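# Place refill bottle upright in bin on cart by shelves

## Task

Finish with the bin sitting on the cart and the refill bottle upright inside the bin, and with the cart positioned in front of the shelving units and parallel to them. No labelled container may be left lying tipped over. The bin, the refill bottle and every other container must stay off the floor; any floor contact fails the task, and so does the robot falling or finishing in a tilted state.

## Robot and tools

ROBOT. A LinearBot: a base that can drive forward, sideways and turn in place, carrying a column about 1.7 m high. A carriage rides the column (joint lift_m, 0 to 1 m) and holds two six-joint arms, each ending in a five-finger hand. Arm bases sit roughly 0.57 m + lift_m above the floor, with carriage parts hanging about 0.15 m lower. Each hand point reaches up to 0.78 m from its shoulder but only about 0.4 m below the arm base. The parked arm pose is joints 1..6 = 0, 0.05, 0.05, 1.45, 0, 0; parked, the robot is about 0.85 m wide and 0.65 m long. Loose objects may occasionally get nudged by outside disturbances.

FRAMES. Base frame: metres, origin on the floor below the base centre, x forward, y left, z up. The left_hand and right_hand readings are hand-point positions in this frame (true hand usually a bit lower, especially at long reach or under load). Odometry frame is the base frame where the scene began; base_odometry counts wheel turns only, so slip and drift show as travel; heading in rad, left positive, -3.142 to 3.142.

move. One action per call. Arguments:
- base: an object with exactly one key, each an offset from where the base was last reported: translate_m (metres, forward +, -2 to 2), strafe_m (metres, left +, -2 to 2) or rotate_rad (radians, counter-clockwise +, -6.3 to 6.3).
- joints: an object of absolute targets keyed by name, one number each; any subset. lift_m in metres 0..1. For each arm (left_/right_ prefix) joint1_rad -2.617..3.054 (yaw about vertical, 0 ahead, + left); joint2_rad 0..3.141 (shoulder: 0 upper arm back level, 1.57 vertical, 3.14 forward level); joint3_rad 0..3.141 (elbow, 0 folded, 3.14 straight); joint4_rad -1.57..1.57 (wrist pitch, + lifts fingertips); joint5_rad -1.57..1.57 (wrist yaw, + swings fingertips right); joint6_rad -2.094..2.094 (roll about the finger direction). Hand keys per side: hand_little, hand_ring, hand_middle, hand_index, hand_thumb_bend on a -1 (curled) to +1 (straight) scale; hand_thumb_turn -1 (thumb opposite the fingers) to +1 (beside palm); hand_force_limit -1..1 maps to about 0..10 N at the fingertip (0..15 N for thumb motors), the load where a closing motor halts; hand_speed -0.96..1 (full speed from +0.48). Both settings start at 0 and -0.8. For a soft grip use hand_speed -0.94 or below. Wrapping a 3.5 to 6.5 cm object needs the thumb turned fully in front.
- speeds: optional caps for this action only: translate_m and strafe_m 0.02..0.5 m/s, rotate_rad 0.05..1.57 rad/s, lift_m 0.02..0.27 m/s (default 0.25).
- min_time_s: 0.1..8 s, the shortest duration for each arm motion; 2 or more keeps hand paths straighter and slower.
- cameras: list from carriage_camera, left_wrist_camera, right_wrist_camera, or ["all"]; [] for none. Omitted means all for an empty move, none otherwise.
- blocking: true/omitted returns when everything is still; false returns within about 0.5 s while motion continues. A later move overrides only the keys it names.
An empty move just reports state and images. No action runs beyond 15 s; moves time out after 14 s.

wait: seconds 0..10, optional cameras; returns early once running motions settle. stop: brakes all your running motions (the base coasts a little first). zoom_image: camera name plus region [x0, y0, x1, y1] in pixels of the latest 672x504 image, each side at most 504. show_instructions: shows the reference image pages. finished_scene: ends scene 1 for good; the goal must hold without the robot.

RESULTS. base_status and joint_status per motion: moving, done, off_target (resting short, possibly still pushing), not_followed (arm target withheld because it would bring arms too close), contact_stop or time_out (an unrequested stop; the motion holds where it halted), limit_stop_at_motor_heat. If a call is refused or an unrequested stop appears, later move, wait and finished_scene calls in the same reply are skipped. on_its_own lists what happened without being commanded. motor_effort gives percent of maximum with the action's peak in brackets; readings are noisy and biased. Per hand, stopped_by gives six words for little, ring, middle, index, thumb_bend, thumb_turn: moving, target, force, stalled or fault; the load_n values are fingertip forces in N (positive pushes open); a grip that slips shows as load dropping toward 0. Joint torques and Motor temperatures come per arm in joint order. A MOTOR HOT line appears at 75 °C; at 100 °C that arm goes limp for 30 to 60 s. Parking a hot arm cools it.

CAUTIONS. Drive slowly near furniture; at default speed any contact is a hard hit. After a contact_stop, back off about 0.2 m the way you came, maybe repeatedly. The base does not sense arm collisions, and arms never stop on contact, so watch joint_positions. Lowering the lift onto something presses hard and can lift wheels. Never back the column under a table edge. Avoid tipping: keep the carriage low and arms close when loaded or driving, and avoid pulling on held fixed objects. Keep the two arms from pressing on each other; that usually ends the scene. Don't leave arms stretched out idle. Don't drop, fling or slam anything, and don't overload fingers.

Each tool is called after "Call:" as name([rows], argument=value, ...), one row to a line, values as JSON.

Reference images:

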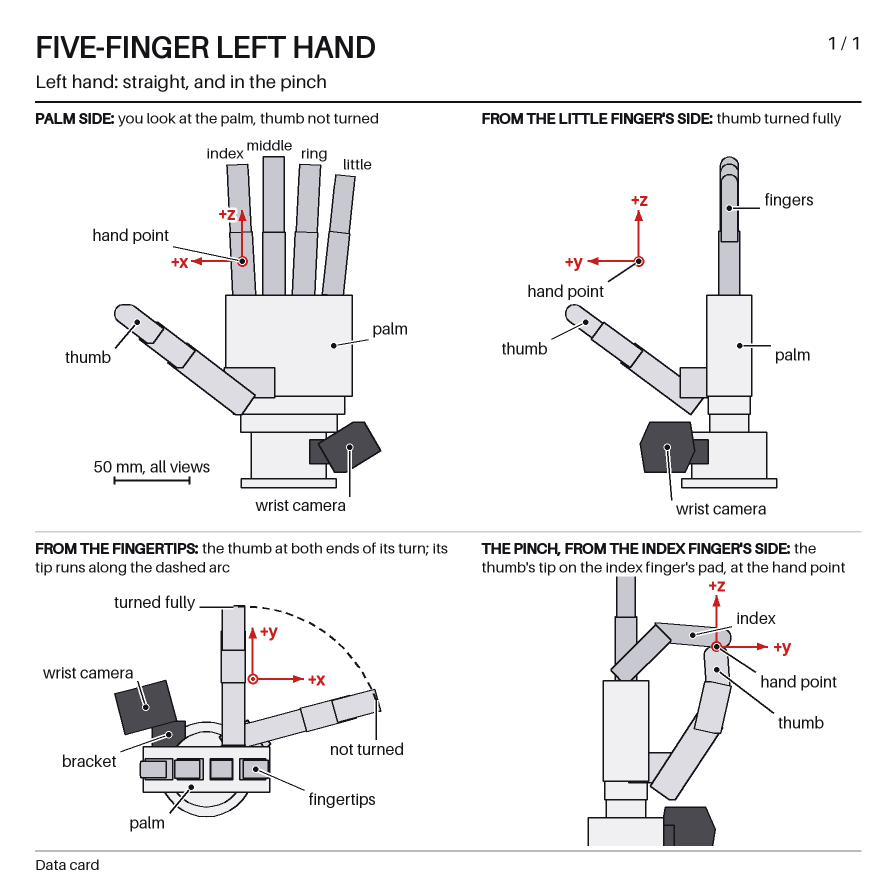

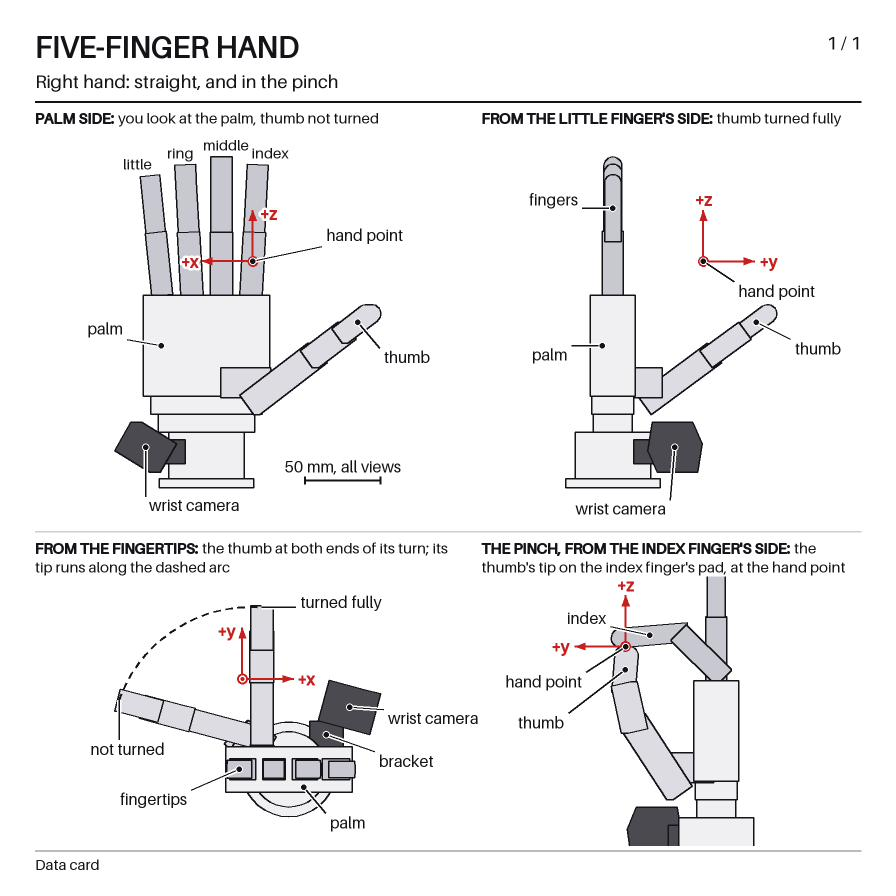

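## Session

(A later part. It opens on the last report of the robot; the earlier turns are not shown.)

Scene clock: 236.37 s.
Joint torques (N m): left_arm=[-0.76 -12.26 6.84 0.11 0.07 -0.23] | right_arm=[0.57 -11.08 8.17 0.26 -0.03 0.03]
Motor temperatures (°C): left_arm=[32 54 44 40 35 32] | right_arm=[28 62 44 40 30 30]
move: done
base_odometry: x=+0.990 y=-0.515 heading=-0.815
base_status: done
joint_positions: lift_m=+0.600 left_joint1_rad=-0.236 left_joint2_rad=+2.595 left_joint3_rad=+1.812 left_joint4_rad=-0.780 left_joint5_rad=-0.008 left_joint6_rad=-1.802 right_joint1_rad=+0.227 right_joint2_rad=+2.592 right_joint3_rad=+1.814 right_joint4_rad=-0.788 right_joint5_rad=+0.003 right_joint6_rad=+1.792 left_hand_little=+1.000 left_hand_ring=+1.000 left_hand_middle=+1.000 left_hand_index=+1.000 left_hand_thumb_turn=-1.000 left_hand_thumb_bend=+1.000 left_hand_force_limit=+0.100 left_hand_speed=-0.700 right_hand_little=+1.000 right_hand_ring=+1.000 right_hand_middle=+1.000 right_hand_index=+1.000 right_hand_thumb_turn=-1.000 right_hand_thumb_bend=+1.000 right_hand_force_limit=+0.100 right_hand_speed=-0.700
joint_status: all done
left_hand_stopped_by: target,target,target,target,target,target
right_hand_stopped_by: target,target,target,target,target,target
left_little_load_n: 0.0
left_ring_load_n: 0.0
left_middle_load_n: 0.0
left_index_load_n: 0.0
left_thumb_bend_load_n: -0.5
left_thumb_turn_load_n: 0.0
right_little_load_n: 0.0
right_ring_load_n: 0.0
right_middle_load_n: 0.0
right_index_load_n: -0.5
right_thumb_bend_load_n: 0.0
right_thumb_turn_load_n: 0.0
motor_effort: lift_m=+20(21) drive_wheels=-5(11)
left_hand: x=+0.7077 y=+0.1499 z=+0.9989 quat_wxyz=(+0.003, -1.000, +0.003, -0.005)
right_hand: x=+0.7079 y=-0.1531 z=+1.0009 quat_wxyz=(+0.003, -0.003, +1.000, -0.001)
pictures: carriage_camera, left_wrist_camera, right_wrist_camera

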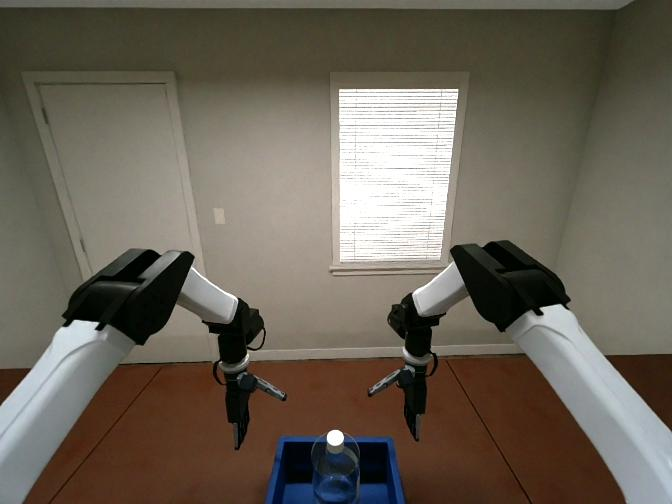

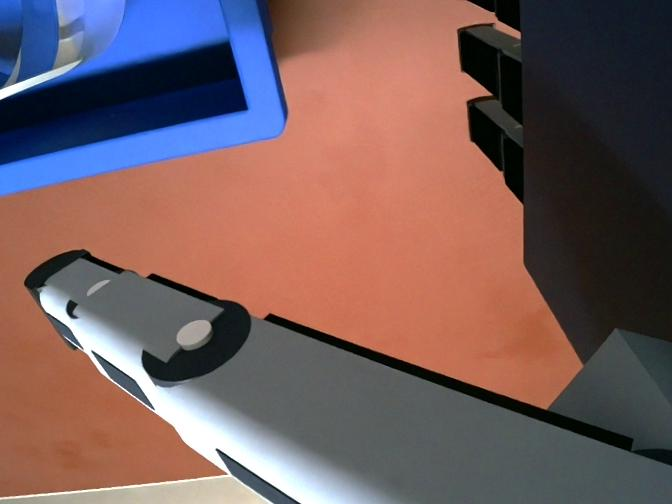

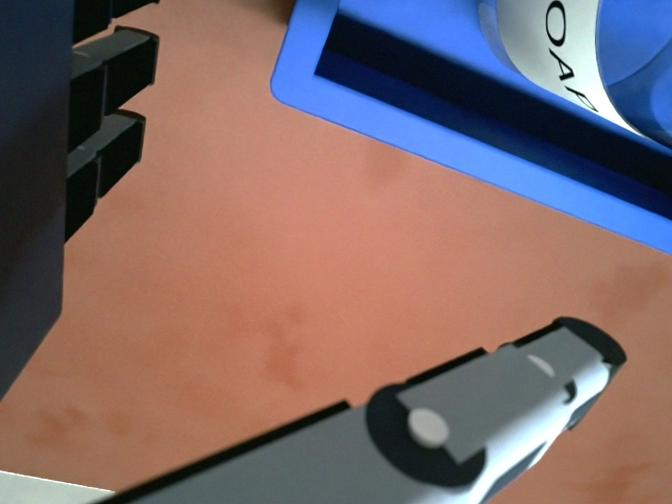

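Call:
move(base={"strafe_m": -0.024}, speeds={"strafe_m": 0.08}, joints={"lift_m": 0.5}, cameras=["all"])

Call:
zoom_image(camera="carriage_camera", region=[200, 360, 470, 504])

Scene clock: 238.07 s.
Joint torques (N m): left_arm=[-0.24 -13.61 6.16 0.17 0.08 -0.27] | right_arm=[0.59 -12.29 7.21 0.32 -0.02 0.02]
Motor temperatures (°C): left_arm=[32 54 44 40 35 32] | right_arm=[28 62 44 40 30 30]
move: done
base_odometry: x=+0.973 y=-0.532 heading=-0.814
base_status: done
joint_positions: lift_m=+0.500 left_joint1_rad=-0.243 left_joint2_rad=+2.608 left_joint3_rad=+1.820 left_joint4_rad=-0.787 left_joint5_rad=-0.008 left_joint6_rad=-1.803 right_joint1_rad=+0.227 right_joint2_rad=+2.606 right_joint3_rad=+1.824 right_joint4_rad=-0.795 right_joint5_rad=+0.003 right_joint6_rad=+1.793 left_hand_little=+1.000 left_hand_ring=+1.000 left_hand_middle=+1.000 left_hand_index=+1.000 left_hand_thumb_turn=-1.000 left_hand_thumb_bend=+1.000 left_hand_force_limit=+0.100 left_hand_speed=-0.700 right_hand_little=+1.000 right_hand_ring=+1.000 right_hand_middle=+1.000 right_hand_index=+1.000 right_hand_thumb_turn=-1.000 right_hand_thumb_bend=+1.000 right_hand_force_limit=+0.100 right_hand_speed=-0.700
joint_status: all done
left_hand_stopped_by: target,target,target,target,target,target
right_hand_stopped_by: target,target,target,target,target,target
left_little_load_n: 0.0
left_ring_load_n: 0.0
left_middle_load_n: 0.0
left_index_load_n: 0.0
left_thumb_bend_load_n: -0.5
left_thumb_turn_load_n: 0.0
right_little_load_n: 0.0
right_ring_load_n: 0.0
right_middle_load_n: 0.0
right_index_load_n: 0.0
right_thumb_bend_load_n: 0.0
right_thumb_turn_load_n: 0.0
motor_effort: lift_m=+19(20) drive_wheels=-9(15)
left_hand: x=+0.7046 y=+0.1472 z=+0.8947 quat_wxyz=(+0.004, -1.000, +0.005, +0.001)
right_hand: x=+0.7061 y=-0.1536 z=+0.8964 quat_wxyz=(-0.003, -0.002, +1.000, -0.002)
pictures: carriage_camera, left_wrist_camera, right_wrist_camera

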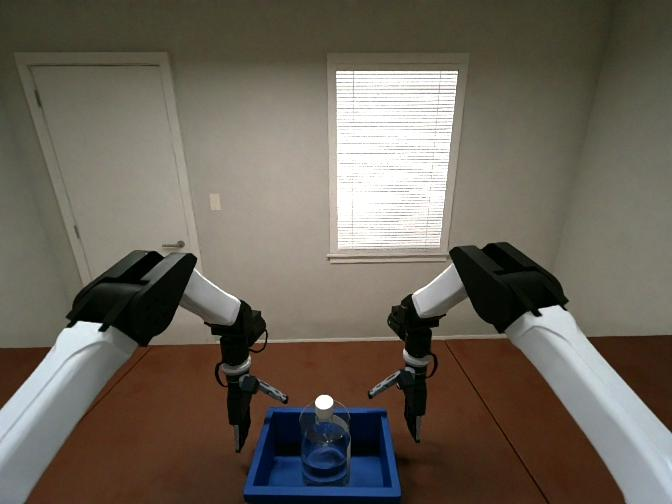

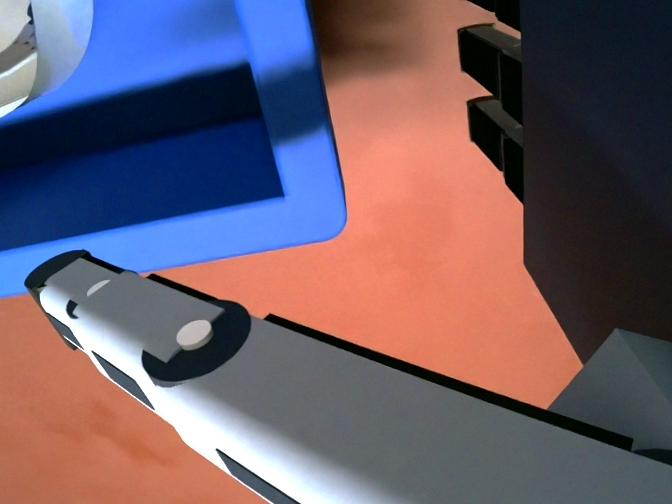

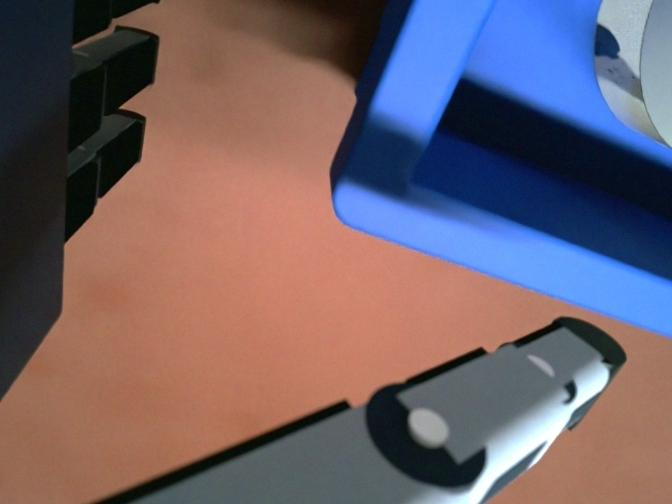

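Scaled by 1.867 from the camera's image (finer frame: 960x720).

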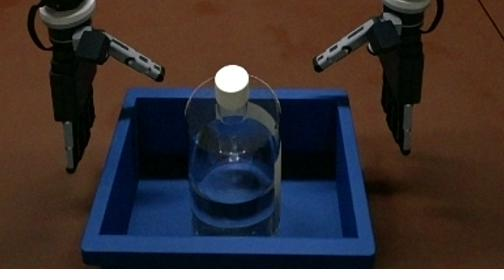

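Call:
move(joints={"lift_m": 0.43, "right_joint1_rad": 0.25, "right_joint6_rad": 1.82}, speeds={"lift_m": 0.08}, cameras=["all"])

Call:
zoom_image(camera="carriage_camera", region=[200, 360, 470, 504])

Scene clock: 240.17 s.
Joint torques (N m): left_arm=[-0.29 -13.2 5.75 0.27 0.08 -0.25] | right_arm=[1.61 -10.04 5.76 0.76 0.51 0.12]
Motor temperatures (°C): left_arm=[32 54 44 40 35 32] | right_arm=[28 62 44 39 30 30]
move: done
base_odometry: x=+0.973 y=-0.532 heading=-0.814
base_status: not commanded
joint_positions: lift_m=+0.430 left_joint1_rad=-0.243 left_joint2_rad=+2.604 left_joint3_rad=+1.826 left_joint4_rad=-0.798 left_joint5_rad=-0.008 left_joint6_rad=-1.803 right_joint1_rad=+0.236 right_joint2_rad=+2.578 right_joint3_rad=+1.840 right_joint4_rad=-0.835 right_joint5_rad=-0.060 right_joint6_rad=+1.801 left_hand_little=+1.000 left_hand_ring=+1.000 left_hand_middle=+1.000 left_hand_index=+1.000 left_hand_thumb_turn=-1.000 left_hand_thumb_bend=+1.000 left_hand_force_limit=+0.100 left_hand_speed=-0.700 right_hand_little=+1.000 right_hand_ring=+1.000 right_hand_middle=+1.000 right_hand_index=+1.000 right_hand_thumb_turn=-1.000 right_hand_thumb_bend=+1.000 right_hand_force_limit=+0.100 right_hand_speed=-0.700
joint_status: all done
left_hand_stopped_by: target,target,target,target,target,target
right_hand_stopped_by: target,target,target,target,target,target
left_little_load_n: 0.0
left_ring_load_n: 0.0
left_middle_load_n: 0.0
left_index_load_n: 0.0
left_thumb_bend_load_n: 0.0
left_thumb_turn_load_n: -2.0
right_little_load_n: 0.0
right_ring_load_n: 0.0
right_middle_load_n: 0.0
right_index_load_n: 0.0
right_thumb_bend_load_n: 1.0
right_thumb_turn_load_n: -5.5
motor_effort: lift_m=+16(18) drive_wheels=-8(9)
left_hand: x=+0.7048 y=+0.1472 z=+0.8279 quat_wxyz=(+0.005, -1.000, +0.005, +0.002)
right_hand: x=+0.7051 y=-0.1372 z=+0.8466 quat_wxyz=(-0.008, -0.003, +1.000, +0.029)
pictures: carriage_camera, left_wrist_camera, right_wrist_camera

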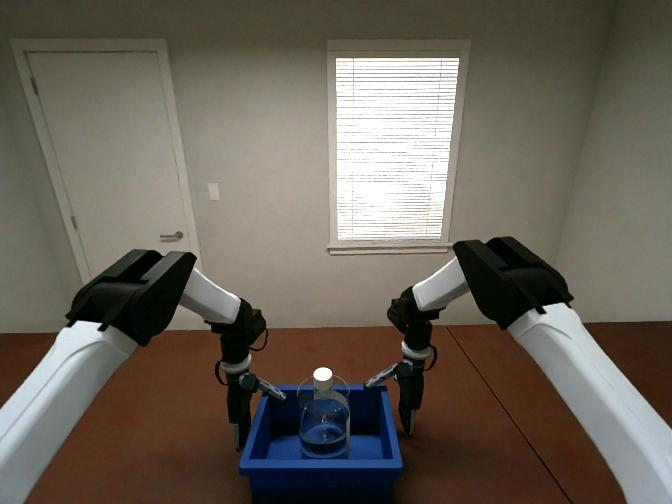

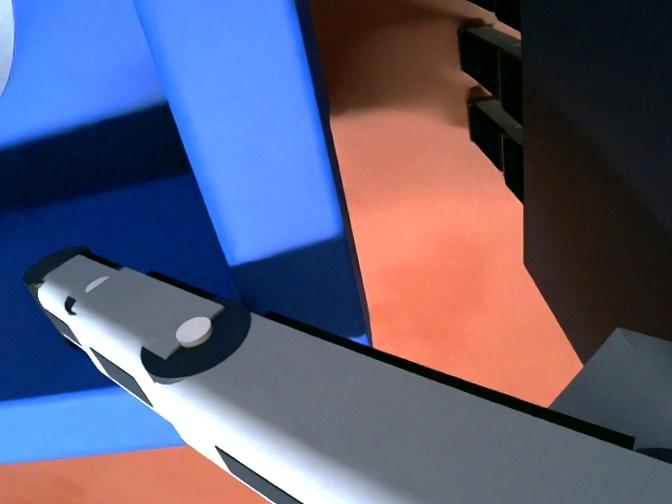

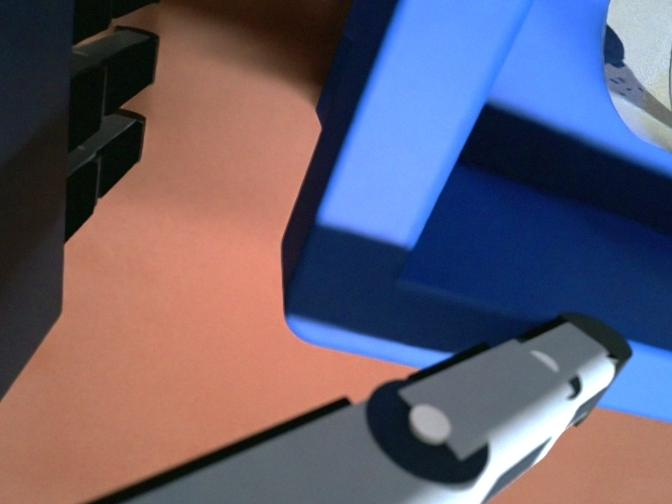

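Scaled by 1.867 from the camera's image (finer frame: 960x720).

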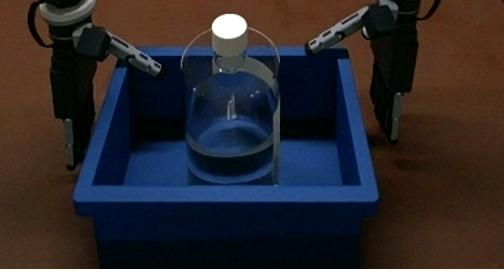

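Call:
zoom_image(camera="right_wrist_camera", region=[250, 200, 672, 504])

Call:
zoom_image(camera="carriage_camera", region=[340, 340, 450, 460])

Call:
zoom_image(camera="left_wrist_camera", region=[0, 200, 422, 504])

Scaled by 1.194 from the camera's image (finer frame: 960x720).

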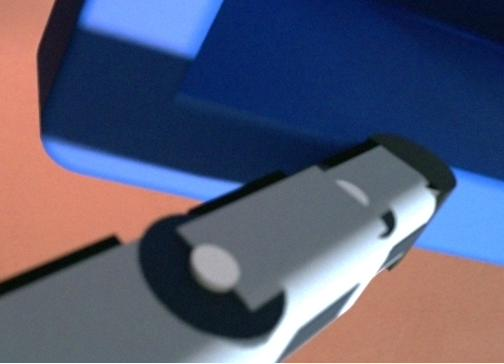

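Scaled by 4.200 from the camera's image (finer frame: 960x720).

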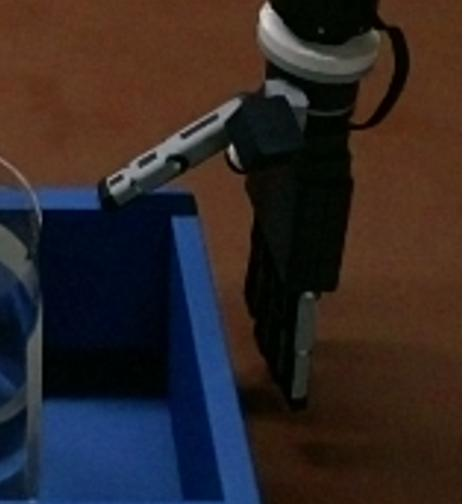

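Scaled by 1.194 from the camera's image (finer frame: 960x720).

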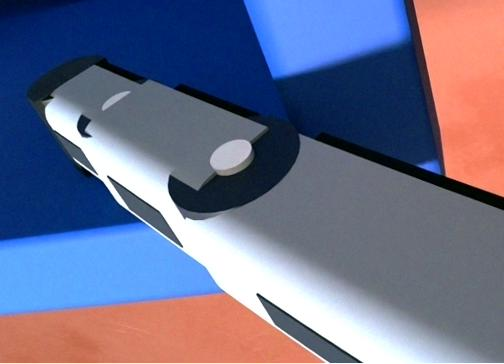

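Call:
move(joints={"lift_m": 0.49}, speeds={"lift_m": 0.08}, cameras=[])

Call:
move(base={"translate_m": -0.023}, speeds={"translate_m": 0.08}, joints={"right_joint1_rad": 0.258, "right_joint2_rad": 2.539, "right_joint3_rad": 1.694, "right_joint4_rad": -0.728, "right_joint6_rad": 1.829}, min_time_s=1, cameras=["all"])

Call:
zoom_image(camera="carriage_camera", region=[200, 360, 470, 504])

Scene clock: 245.60 s.
Joint torques (N m): left_arm=[-0.25 -13.44 5.67 0.24 0.1 -0.22] | right_arm=[0.36 -11.41 5.83 0.48 0.09 0.02]
Motor temperatures (°C): left_arm=[32 55 44 39 35 32] | right_arm=[28 62 44 39 30 30]
move: done
base_odometry: x=+0.973 y=-0.532 heading=-0.814
base_status: not commanded
joint_positions: lift_m=+0.490 left_joint1_rad=-0.243 left_joint2_rad=+2.606 left_joint3_rad=+1.826 left_joint4_rad=-0.802 left_joint5_rad=-0.008 left_joint6_rad=-1.803 right_joint1_rad=+0.249 right_joint2_rad=+2.594 right_joint3_rad=+1.839 right_joint4_rad=-0.808 right_joint5_rad=-0.011 right_joint6_rad=+1.811 left_hand_little=+1.000 left_hand_ring=+1.000 left_hand_middle=+1.000 left_hand_index=+1.000 left_hand_thumb_turn=-1.000 left_hand_thumb_bend=+1.000 left_hand_force_limit=+0.100 left_hand_speed=-0.700 right_hand_little=+1.000 right_hand_ring=+1.000 right_hand_middle=+1.000 right_hand_index=+1.000 right_hand_thumb_turn=-1.000 right_hand_thumb_bend=+1.000 right_hand_force_limit=+0.100 right_hand_speed=-0.700
joint_status: all done
left_hand_stopped_by: target,target,target,target,target,target
right_hand_stopped_by: target,target,target,target,target,target
left_little_load_n: 0.0
left_ring_load_n: 0.0
left_middle_load_n: 0.0
left_index_load_n: 0.0
left_thumb_bend_load_n: 0.0
left_thumb_turn_load_n: 0.0
right_little_load_n: 0.0
right_ring_load_n: 0.0
right_middle_load_n: 0.0
right_index_load_n: 0.5
right_thumb_bend_load_n: -0.5
right_thumb_turn_load_n: 0.0
motor_effort: lift_m=+20(24) drive_wheels=-3(8)
left_hand: x=+0.7033 y=+0.1476 z=+0.8862 quat_wxyz=(+0.005, -1.000, +0.005, +0.005)
right_hand: x=+0.7082 y=-0.1400 z=+0.8959 quat_wxyz=(+0.002, -0.004, +1.000, +0.006)

Scene clock: 246.90 s.
Joint torques (N m): left_arm=[-0.25 -13.34 5.65 0.27 0.1 -0.22] | right_arm=[0.68 -15.88 5.12 0.38 0.08 0.02]
Motor temperatures (°C): left_arm=[32 55 44 39 35 32] | right_arm=[28 62 44 39 30 30]
move: done
base_odometry: x=+0.957 y=-0.515 heading=-0.814
base_status: done
joint_positions: lift_m=+0.490 left_joint1_rad=-0.243 left_joint2_rad=+2.606 left_joint3_rad=+1.826 left_joint4_rad=-0.802 left_joint5_rad=-0.008 left_joint6_rad=-1.803 right_joint1_rad=+0.253 right_joint2_rad=+2.589 right_joint3_rad=+1.699 right_joint4_rad=-0.740 right_joint5_rad=-0.010 right_joint6_rad=+1.820 left_hand_little=+1.000 left_hand_ring=+1.000 left_hand_middle=+1.000 left_hand_index=+1.000 left_hand_thumb_turn=-1.000 left_hand_thumb_bend=+1.000 left_hand_force_limit=+0.100 left_hand_speed=-0.700 right_hand_little=+1.000 right_hand_ring=+1.000 right_hand_middle=+1.000 right_hand_index=+1.000 right_hand_thumb_turn=-1.000 right_hand_thumb_bend=+1.000 right_hand_force_limit=+0.100 right_hand_speed=-0.700
joint_status: all done
left_hand_stopped_by: target,target,target,target,target,target
right_hand_stopped_by: target,target,target,target,target,target
left_little_load_n: 0.0
left_ring_load_n: 0.0
left_middle_load_n: 0.0
left_index_load_n: 0.0
left_thumb_bend_load_n: 0.0
left_thumb_turn_load_n: 0.0
right_little_load_n: 0.0
right_ring_load_n: 0.0
right_middle_load_n: 0.0
right_index_load_n: 0.0
right_thumb_bend_load_n: 0.0
right_thumb_turn_load_n: 0.0
motor_effort: lift_m=+20(20) drive_wheels=-3(11)
left_hand: x=+0.7034 y=+0.1475 z=+0.8862 quat_wxyz=(+0.005, -1.000, +0.005, +0.004)
right_hand: x=+0.6717 y=-0.1474 z=+0.8662 quat_wxyz=(-0.030, -0.002, +1.000, -0.003)
pictures: carriage_camera, left_wrist_camera, right_wrist_camera

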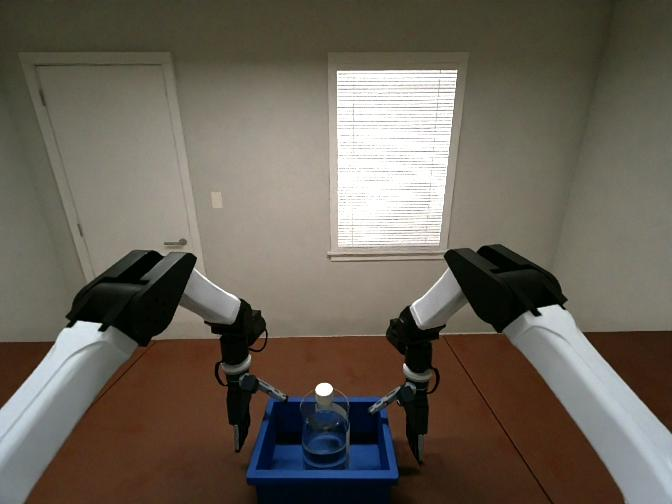

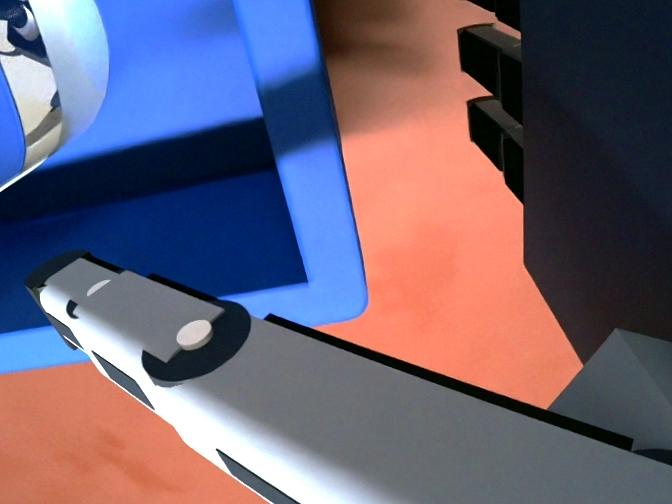

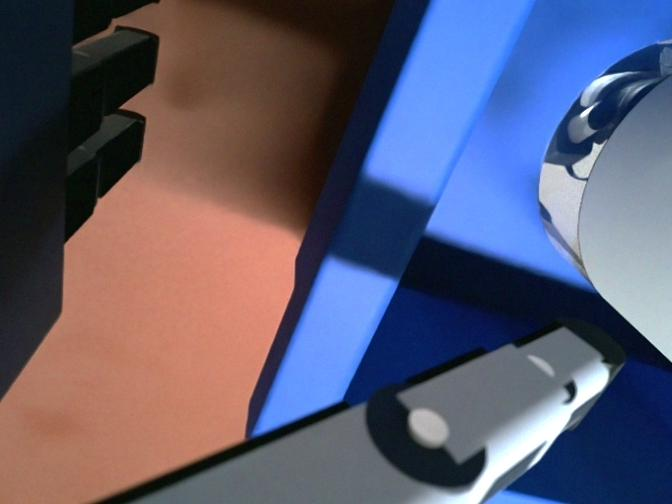

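Scaled by 1.867 from the camera's image (finer frame: 960x720).

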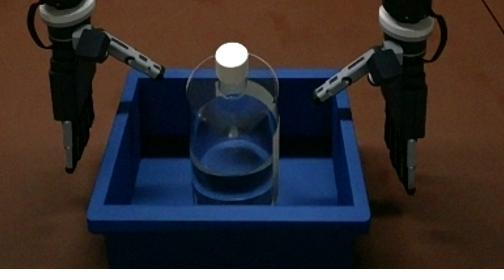

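Call:
move(joints={"right_joint2_rad": 2.49}, min_time_s=0.8, cameras=["carriage_camera"])

Call:
zoom_image(camera="carriage_camera", region=[200, 360, 470, 504])

Scene clock: 248.27 s.
Joint torques (N m): left_arm=[-0.24 -13.37 5.65 0.27 0.09 -0.23] | right_arm=[0.66 -15.73 5.41 0.47 0.09 0.03]
Motor temperatures (°C): left_arm=[32 56 44 39 35 32] | right_arm=[28 63 44 39 30 30]
move: done
base_odometry: x=+0.957 y=-0.515 heading=-0.814
base_status: not commanded
joint_positions: lift_m=+0.490 left_joint1_rad=-0.243 left_joint2_rad=+2.606 left_joint3_rad=+1.826 left_joint4_rad=-0.802 left_joint5_rad=-0.008 left_joint6_rad=-1.803 right_joint1_rad=+0.253 right_joint2_rad=+2.538 right_joint3_rad=+1.699 right_joint4_rad=-0.739 right_joint5_rad=-0.010 right_joint6_rad=+1.820 left_hand_little=+1.000 left_hand_ring=+1.000 left_hand_middle=+1.000 left_hand_index=+1.000 left_hand_thumb_turn=-1.000 left_hand_thumb_bend=+1.000 left_hand_force_limit=+0.100 left_hand_speed=-0.700 right_hand_little=+1.000 right_hand_ring=+1.000 right_hand_middle=+1.000 right_hand_index=+1.000 right_hand_thumb_turn=-1.000 right_hand_thumb_bend=+1.000 right_hand_force_limit=+0.100 right_hand_speed=-0.700
joint_status: all done
left_hand_stopped_by: target,target,target,target,target,target
right_hand_stopped_by: target,target,target,target,target,target
left_little_load_n: 0.5
left_ring_load_n: 0.0
left_middle_load_n: 0.0
left_index_load_n: 0.0
left_thumb_bend_load_n: 0.0
left_thumb_turn_load_n: 0.0
right_little_load_n: 0.0
right_ring_load_n: 0.0
right_middle_load_n: 0.0
right_index_load_n: 0.0
right_thumb_bend_load_n: 0.0
right_thumb_turn_load_n: 0.0
motor_effort: lift_m=+20(20) drive_wheels=-2(4)
left_hand: x=+0.7034 y=+0.1475 z=+0.8862 quat_wxyz=(+0.005, -1.000, +0.005, +0.004)
right_hand: x=+0.6857 y=-0.1438 z=+0.8901 quat_wxyz=(-0.004, -0.002, +1.000, +0.004)

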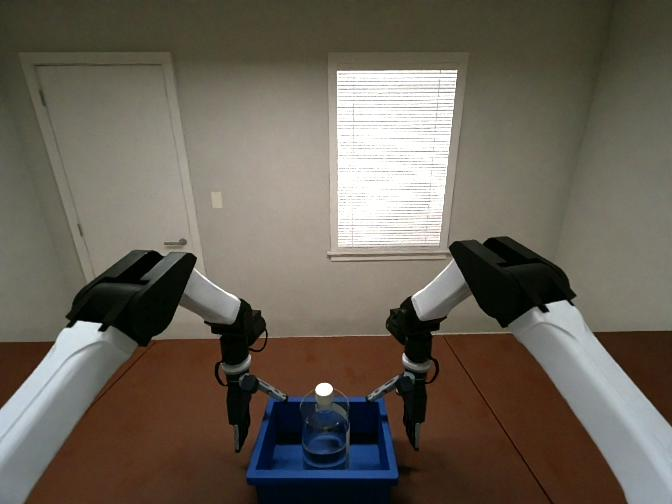

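Scaled by 1.867 from the camera's image (finer frame: 960x720).

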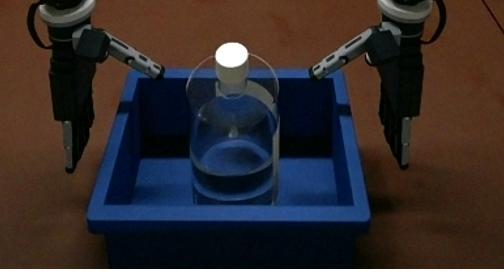

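Call:
move(joints={"right_joint1_rad": 0.288, "right_joint6_rad": 1.858}, min_time_s=0.8, cameras=[])

Call:
move(joints={"lift_m": 0.43}, speeds={"lift_m": 0.06}, cameras=["all"])

Call:
zoom_image(camera="carriage_camera", region=[200, 340, 470, 504])

Scene clock: 249.80 s.
Joint torques (N m): left_arm=[-0.27 -13.41 5.74 0.28 0.09 -0.27] | right_arm=[0.35 -15.72 5.39 0.49 0.07 0.03]
Motor temperatures (°C): left_arm=[32 56 44 39 35 32] | right_arm=[28 64 44 39 30 30]
move: done
base_odometry: x=+0.957 y=-0.515 heading=-0.814
base_status: not commanded
joint_positions: lift_m=+0.490 left_joint1_rad=-0.243 left_joint2_rad=+2.606 left_joint3_rad=+1.826 left_joint4_rad=-0.802 left_joint5_rad=-0.008 left_joint6_rad=-1.803 right_joint1_rad=+0.286 right_joint2_rad=+2.538 right_joint3_rad=+1.699 right_joint4_rad=-0.739 right_joint5_rad=-0.009 right_joint6_rad=+1.849 left_hand_little=+1.000 left_hand_ring=+1.000 left_hand_middle=+1.000 left_hand_index=+1.000 left_hand_thumb_turn=-1.000 left_hand_thumb_bend=+1.000 left_hand_force_limit=+0.100 left_hand_speed=-0.700 right_hand_little=+1.000 right_hand_ring=+1.000 right_hand_middle=+1.000 right_hand_index=+1.000 right_hand_thumb_turn=-1.000 right_hand_thumb_bend=+1.000 right_hand_force_limit=+0.100 right_hand_speed=-0.700
joint_status: all done
left_hand_stopped_by: target,target,target,target,target,target
right_hand_stopped_by: target,target,target,target,target,target
left_little_load_n: 0.0
left_ring_load_n: 0.0
left_middle_load_n: 0.0
left_index_load_n: 0.0
left_thumb_bend_load_n: 0.0
left_thumb_turn_load_n: 0.0
right_little_load_n: 0.0
right_ring_load_n: 0.0
right_middle_load_n: 0.0
right_index_load_n: 0.0
right_thumb_bend_load_n: 0.0
right_thumb_turn_load_n: 0.0
motor_effort: lift_m=+20(20) drive_wheels=-1(5)
left_hand: x=+0.7034 y=+0.1475 z=+0.8862 quat_wxyz=(+0.005, -1.000, +0.005, +0.004)
right_hand: x=+0.6815 y=-0.1297 z=+0.8900 quat_wxyz=(-0.004, -0.004, +1.000, +0.004)

Scene clock: 251.13 s.
Joint torques (N m): left_arm=[-0.14 -13.24 5.5 0.3 0.1 -0.23] | right_arm=[0.36 -15.25 5.85 0.44 0.08 0.03]
Motor temperatures (°C): left_arm=[32 57 44 39 35 32] | right_arm=[28 65 44 39 30 30]
move: done
base_odometry: x=+0.957 y=-0.515 heading=-0.814
base_status: not commanded
joint_positions: lift_m=+0.430 left_joint1_rad=-0.243 left_joint2_rad=+2.604 left_joint3_rad=+1.827 left_joint4_rad=-0.805 left_joint5_rad=-0.008 left_joint6_rad=-1.803 right_joint1_rad=+0.286 right_joint2_rad=+2.531 right_joint3_rad=+1.695 right_joint4_rad=-0.734 right_joint5_rad=-0.009 right_joint6_rad=+1.849 left_hand_little=+1.000 left_hand_ring=+1.000 left_hand_middle=+1.000 left_hand_index=+1.000 left_hand_thumb_turn=-1.000 left_hand_thumb_bend=+1.000 left_hand_force_limit=+0.100 left_hand_speed=-0.700 right_hand_little=+1.000 right_hand_ring=+1.000 right_hand_middle=+1.000 right_hand_index=+1.000 right_hand_thumb_turn=-1.000 right_hand_thumb_bend=+1.000 right_hand_force_limit=+0.100 right_hand_speed=-0.700
joint_status: all done
left_hand_stopped_by: target,target,target,target,target,target
right_hand_stopped_by: target,target,target,target,target,target
left_little_load_n: 0.0
left_ring_load_n: 0.0
left_middle_load_n: 0.0
left_index_load_n: 0.0
left_thumb_bend_load_n: 0.0
left_thumb_turn_load_n: 0.0
right_little_load_n: 0.0
right_ring_load_n: 0.0
right_middle_load_n: 0.0
right_index_load_n: 0.0
right_thumb_bend_load_n: -0.5
right_thumb_turn_load_n: 0.0
motor_effort: lift_m=+17(19) drive_wheels=-2(5)
left_hand: x=+0.7035 y=+0.1475 z=+0.8276 quat_wxyz=(+0.005, -1.000, +0.005, +0.004)
right_hand: x=+0.6829 y=-0.1293 z=+0.8325 quat_wxyz=(-0.001, -0.004, +1.000, +0.005)
pictures: carriage_camera, left_wrist_camera, right_wrist_camera

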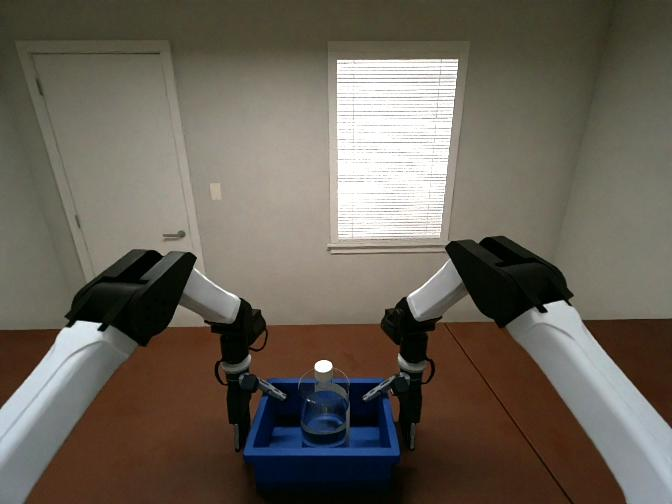

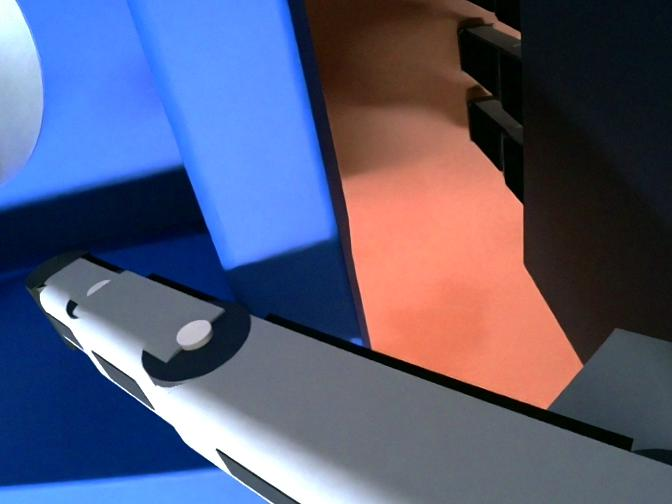

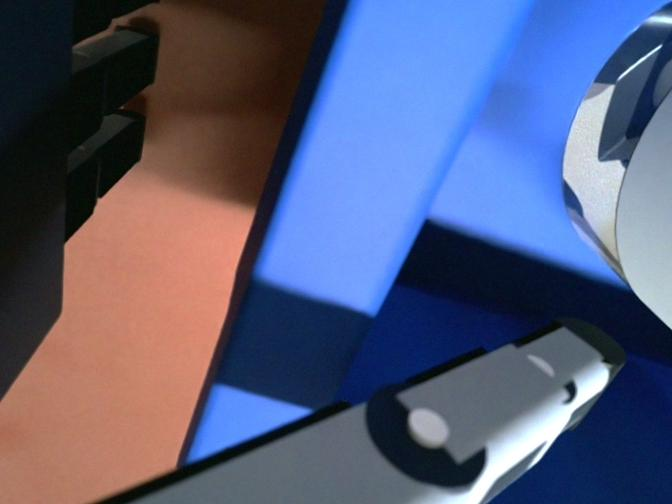

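Scaled by 1.867 from the camera's image (finer frame: 960x720).

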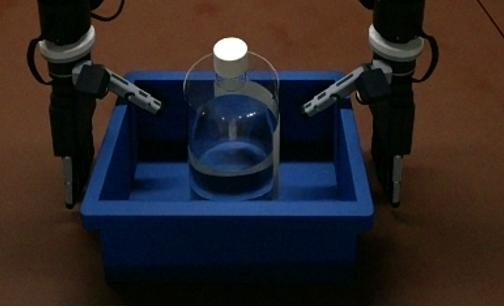

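Call:
move(joints={"left_hand_force_limit": -0.5, "right_hand_force_limit": -0.5, "left_hand_speed": -0.88, "right_hand_speed": -0.88, "left_hand_little": -0.2, "left_hand_ring": -0.2, "left_hand_middle": -0.2, "left_hand_index": -0.2, "right_hand_little": -0.2, "right_hand_ring": -0.2, "right_hand_middle": -0.2, "right_hand_index": -0.2}, cameras=["all"])

Call:
zoom_image(camera="carriage_camera", region=[200, 340, 470, 504])

Scene clock: 255.53 s.
Joint torques (N m): left_arm=[-0.23 -13.12 5.53 0.32 0.14 -0.22] | right_arm=[0.5 -15.23 5.76 0.47 -0.29 -0.02]
Motor temperatures (°C): left_arm=[32 57 44 39 35 32] | right_arm=[28 67 44 39 30 30]
move: off_target
base_odometry: x=+0.957 y=-0.515 heading=-0.814
base_status: not commanded
joint_positions: lift_m=+0.430 left_joint1_rad=-0.242 left_joint2_rad=+2.604 left_joint3_rad=+1.827 left_joint4_rad=-0.806 left_joint5_rad=-0.013 left_joint6_rad=-1.804 right_joint1_rad=+0.285 right_joint2_rad=+2.531 right_joint3_rad=+1.695 right_joint4_rad=-0.738 right_joint5_rad=+0.032 right_joint6_rad=+1.853 left_hand_little=-0.200 left_hand_ring=-0.025 left_hand_middle=+0.957 left_hand_index=-0.069 left_hand_thumb_turn=-1.000 left_hand_thumb_bend=+1.000 left_hand_force_limit=-0.500 left_hand_speed=-0.880 right_hand_little=-0.200 right_hand_ring=-0.200 right_hand_middle=+0.076 right_hand_index=-0.058 right_hand_thumb_turn=-1.000 right_hand_thumb_bend=+1.000 right_hand_force_limit=-0.500 right_hand_speed=-0.880
joint_status: left_hand_ring off_target (ended at -0.025, target -0.200); left_hand_middle off_target (ended at +0.957, target -0.200); left_hand_index off_target (ended at -0.069, target -0.200); right_hand_middle off_target (ended at +0.076, target -0.200); right_hand_index off_target (ended at -0.058, target -0.200); the others done
left_hand_stopped_by: target,force,force,force,target,target
right_hand_stopped_by: target,target,force,force,target,target
left_little_load_n: 0.0
left_ring_load_n: 2.0
left_middle_load_n: 1.5
left_index_load_n: 2.5
left_thumb_bend_load_n: 0.0
left_thumb_turn_load_n: 0.0
right_little_load_n: 0.5
right_ring_load_n: 1.5
right_middle_load_n: 0.0
right_index_load_n: 2.5
right_thumb_bend_load_n: 0.5
right_thumb_turn_load_n: 0.0
motor_effort: lift_m=+18(18) drive_wheels=-3(6)
left_hand: x=+0.7035 y=+0.1488 z=+0.8273 quat_wxyz=(+0.008, -1.000, +0.005, +0.005)
right_hand: x=+0.6847 y=-0.1381 z=+0.8304 quat_wxyz=(+0.003, -0.001, +1.000, -0.016)
pictures: carriage_camera, left_wrist_camera, right_wrist_camera

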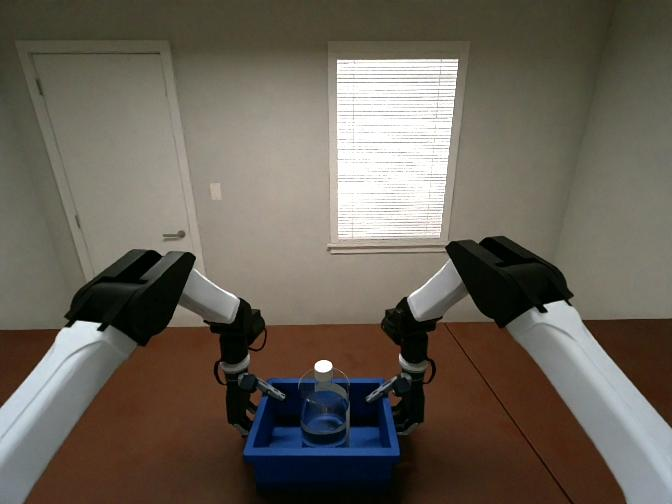

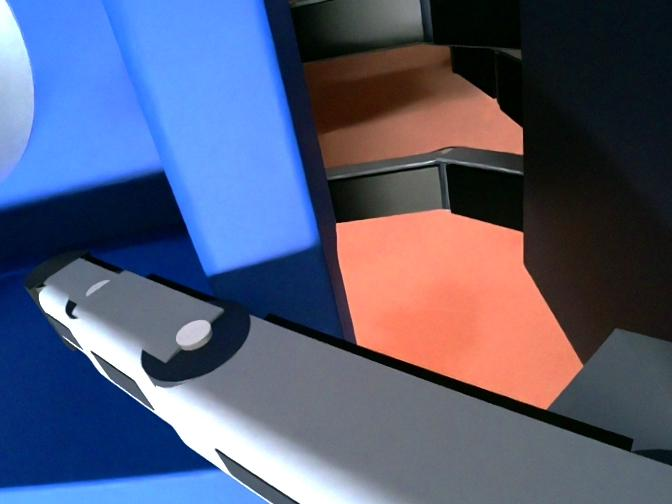

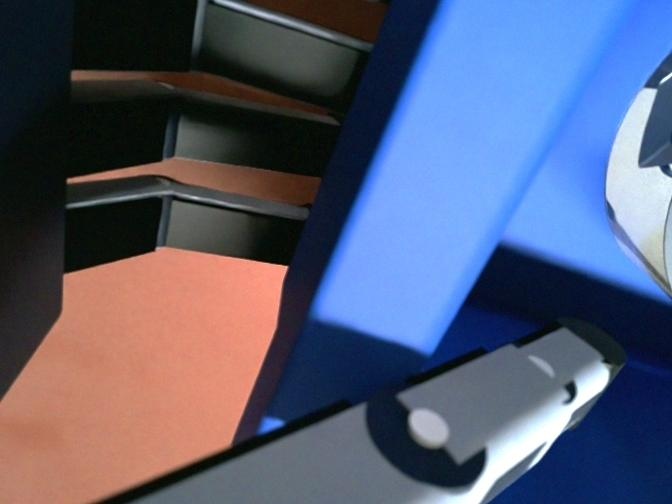

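Scaled by 1.867 from the camera's image (finer frame: 960x720).

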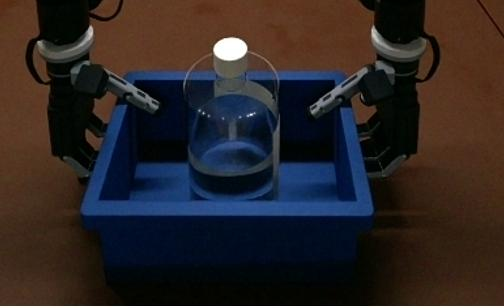

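Call:
move(joints={"left_hand_force_limit": -0.35, "right_hand_force_limit": -0.35, "left_hand_speed": -0.86, "right_hand_speed": -0.86, "left_hand_little": -0.35, "left_hand_ring": -0.35, "left_hand_middle": -0.35, "left_hand_index": -0.35, "right_hand_little": -0.35, "right_hand_ring": -0.35, "right_hand_middle": -0.35, "right_hand_index": -0.35}, cameras=[])

Call:
move(joints={"left_hand_thumb_bend": -0.5, "right_hand_thumb_bend": -0.5}, cameras=["all"])

Call:
zoom_image(camera="carriage_camera", region=[200, 340, 470, 504])

Scene clock: 258.40 s.
Joint torques (N m): left_arm=[-0.36 -13.08 5.52 0.33 0.19 -0.25] | right_arm=[0.51 -15.23 5.76 0.48 -0.35 -0.01]
Motor temperatures (°C): left_arm=[32 57 44 39 35 32] | right_arm=[28 69 44 39 30 30]
move: off_target
base_odometry: x=+0.957 y=-0.515 heading=-0.814
base_status: not commanded
joint_positions: lift_m=+0.430 left_joint1_rad=-0.242 left_joint2_rad=+2.604 left_joint3_rad=+1.827 left_joint4_rad=-0.806 left_joint5_rad=-0.017 left_joint6_rad=-1.804 right_joint1_rad=+0.285 right_joint2_rad=+2.531 right_joint3_rad=+1.695 right_joint4_rad=-0.738 right_joint5_rad=+0.039 right_joint6_rad=+1.853 left_hand_little=-0.350 left_hand_ring=-0.048 left_hand_middle=+0.076 left_hand_index=-0.093 left_hand_thumb_turn=-1.000 left_hand_thumb_bend=+1.000 left_hand_force_limit=-0.350 left_hand_speed=-0.860 right_hand_little=-0.350 right_hand_ring=-0.276 right_hand_middle=+0.014 right_hand_index=-0.081 right_hand_thumb_turn=-1.000 right_hand_thumb_bend=+1.000 right_hand_force_limit=-0.350 right_hand_speed=-0.860
joint_status: left_hand_ring off_target (ended at -0.048, target -0.350); left_hand_middle off_target (ended at +0.076, target -0.350); left_hand_index off_target (ended at -0.093, target -0.350); right_hand_ring off_target (ended at -0.276, target -0.350); right_hand_middle off_target (ended at +0.014, target -0.350); right_hand_index off_target (ended at -0.081, target -0.350); the others done
left_hand_stopped_by: target,force,force,force,target,target
right_hand_stopped_by: target,force,force,force,target,target
left_little_load_n: 0.0
left_ring_load_n: 3.0
left_middle_load_n: 4.0
left_index_load_n: 3.5
left_thumb_bend_load_n: 0.5
left_thumb_turn_load_n: 0.0
right_little_load_n: 0.0
right_ring_load_n: 3.5
right_middle_load_n: 4.0
right_index_load_n: 1.0
right_thumb_bend_load_n: 0.0
right_thumb_turn_load_n: 1.5
motor_effort: lift_m=+18(19) drive_wheels=-2(6)
left_hand: x=+0.7037 y=+0.1496 z=+0.8271 quat_wxyz=(+0.010, -1.000, +0.005, +0.004)
right_hand: x=+0.6850 y=-0.1395 z=+0.8301 quat_wxyz=(+0.004, -0.001, +1.000, -0.019)

Scene clock: 264.63 s.
Joint torques (N m): left_arm=[-0.29 -13.09 5.64 0.3 0.16 -0.23] | right_arm=[0.5 -15.2 5.78 0.49 -0.38 -0.01]
Motor temperatures (°C): left_arm=[32 57 44 39 35 32] | right_arm=[28 72 44 39 30 30]
move: off_target
base_odometry: x=+0.957 y=-0.515 heading=-0.814
base_status: not commanded
joint_positions: lift_m=+0.430 left_joint1_rad=-0.242 left_joint2_rad=+2.604 left_joint3_rad=+1.827 left_joint4_rad=-0.806 left_joint5_rad=-0.017 left_joint6_rad=-1.804 right_joint1_rad=+0.285 right_joint2_rad=+2.531 right_joint3_rad=+1.695 right_joint4_rad=-0.739 right_joint5_rad=+0.042 right_joint6_rad=+1.853 left_hand_little=-0.350 left_hand_ring=-0.048 left_hand_middle=+0.076 left_hand_index=-0.093 left_hand_thumb_turn=-1.000 left_hand_thumb_bend=+0.977 left_hand_force_limit=-0.350 left_hand_speed=-0.860 right_hand_little=-0.350 right_hand_ring=-0.276 right_hand_middle=+0.014 right_hand_index=-0.081 right_hand_thumb_turn=-1.000 right_hand_thumb_bend=+0.964 right_hand_force_limit=-0.350 right_hand_speed=-0.860
joint_status: left_hand_thumb_bend off_target (ended at +0.977, target -0.500); right_hand_thumb_bend off_target (ended at +0.964, target -0.500)
left_hand_stopped_by: target,force,force,force,force,target
right_hand_stopped_by: target,force,force,force,force,target
left_little_load_n: 0.0
left_ring_load_n: 3.0
left_middle_load_n: 4.0
left_index_load_n: 3.5
left_thumb_bend_load_n: 5.0
left_thumb_turn_load_n: 0.0
right_little_load_n: 0.0
right_ring_load_n: 4.0
right_middle_load_n: 4.5
right_index_load_n: 2.0
right_thumb_bend_load_n: 5.0
right_thumb_turn_load_n: 1.5
motor_effort: lift_m=+18(18) drive_wheels=-1(6)
left_hand: x=+0.7037 y=+0.1496 z=+0.8271 quat_wxyz=(+0.010, -1.000, +0.005, +0.004)
right_hand: x=+0.6851 y=-0.1401 z=+0.8299 quat_wxyz=(+0.004, -0.001, +1.000, -0.021)
pictures: carriage_camera, left_wrist_camera, right_wrist_camera

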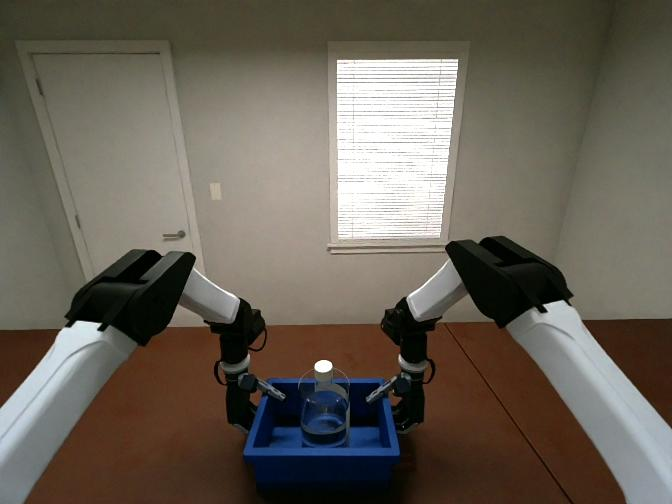

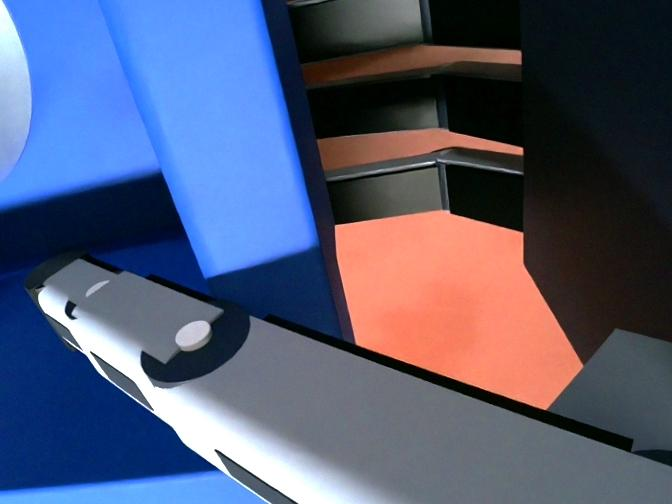

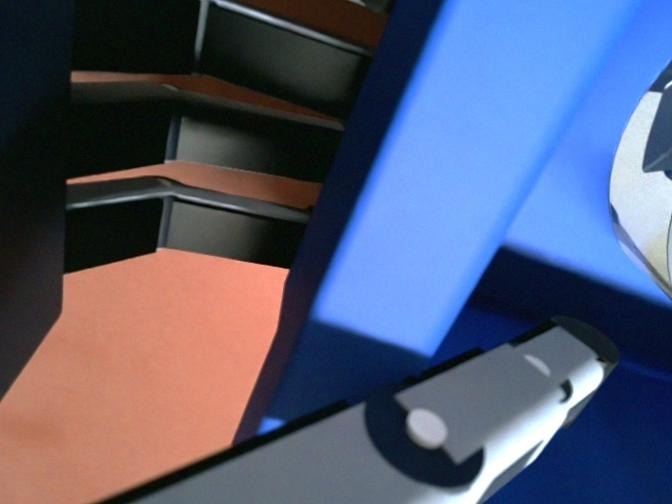

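Scaled by 1.867 from the camera's image (finer frame: 960x720).

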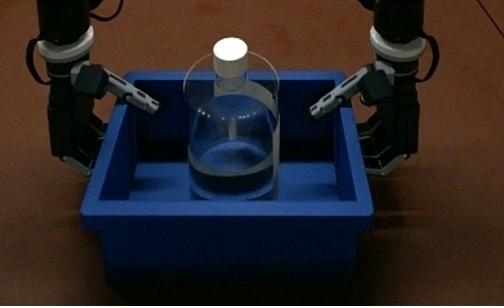

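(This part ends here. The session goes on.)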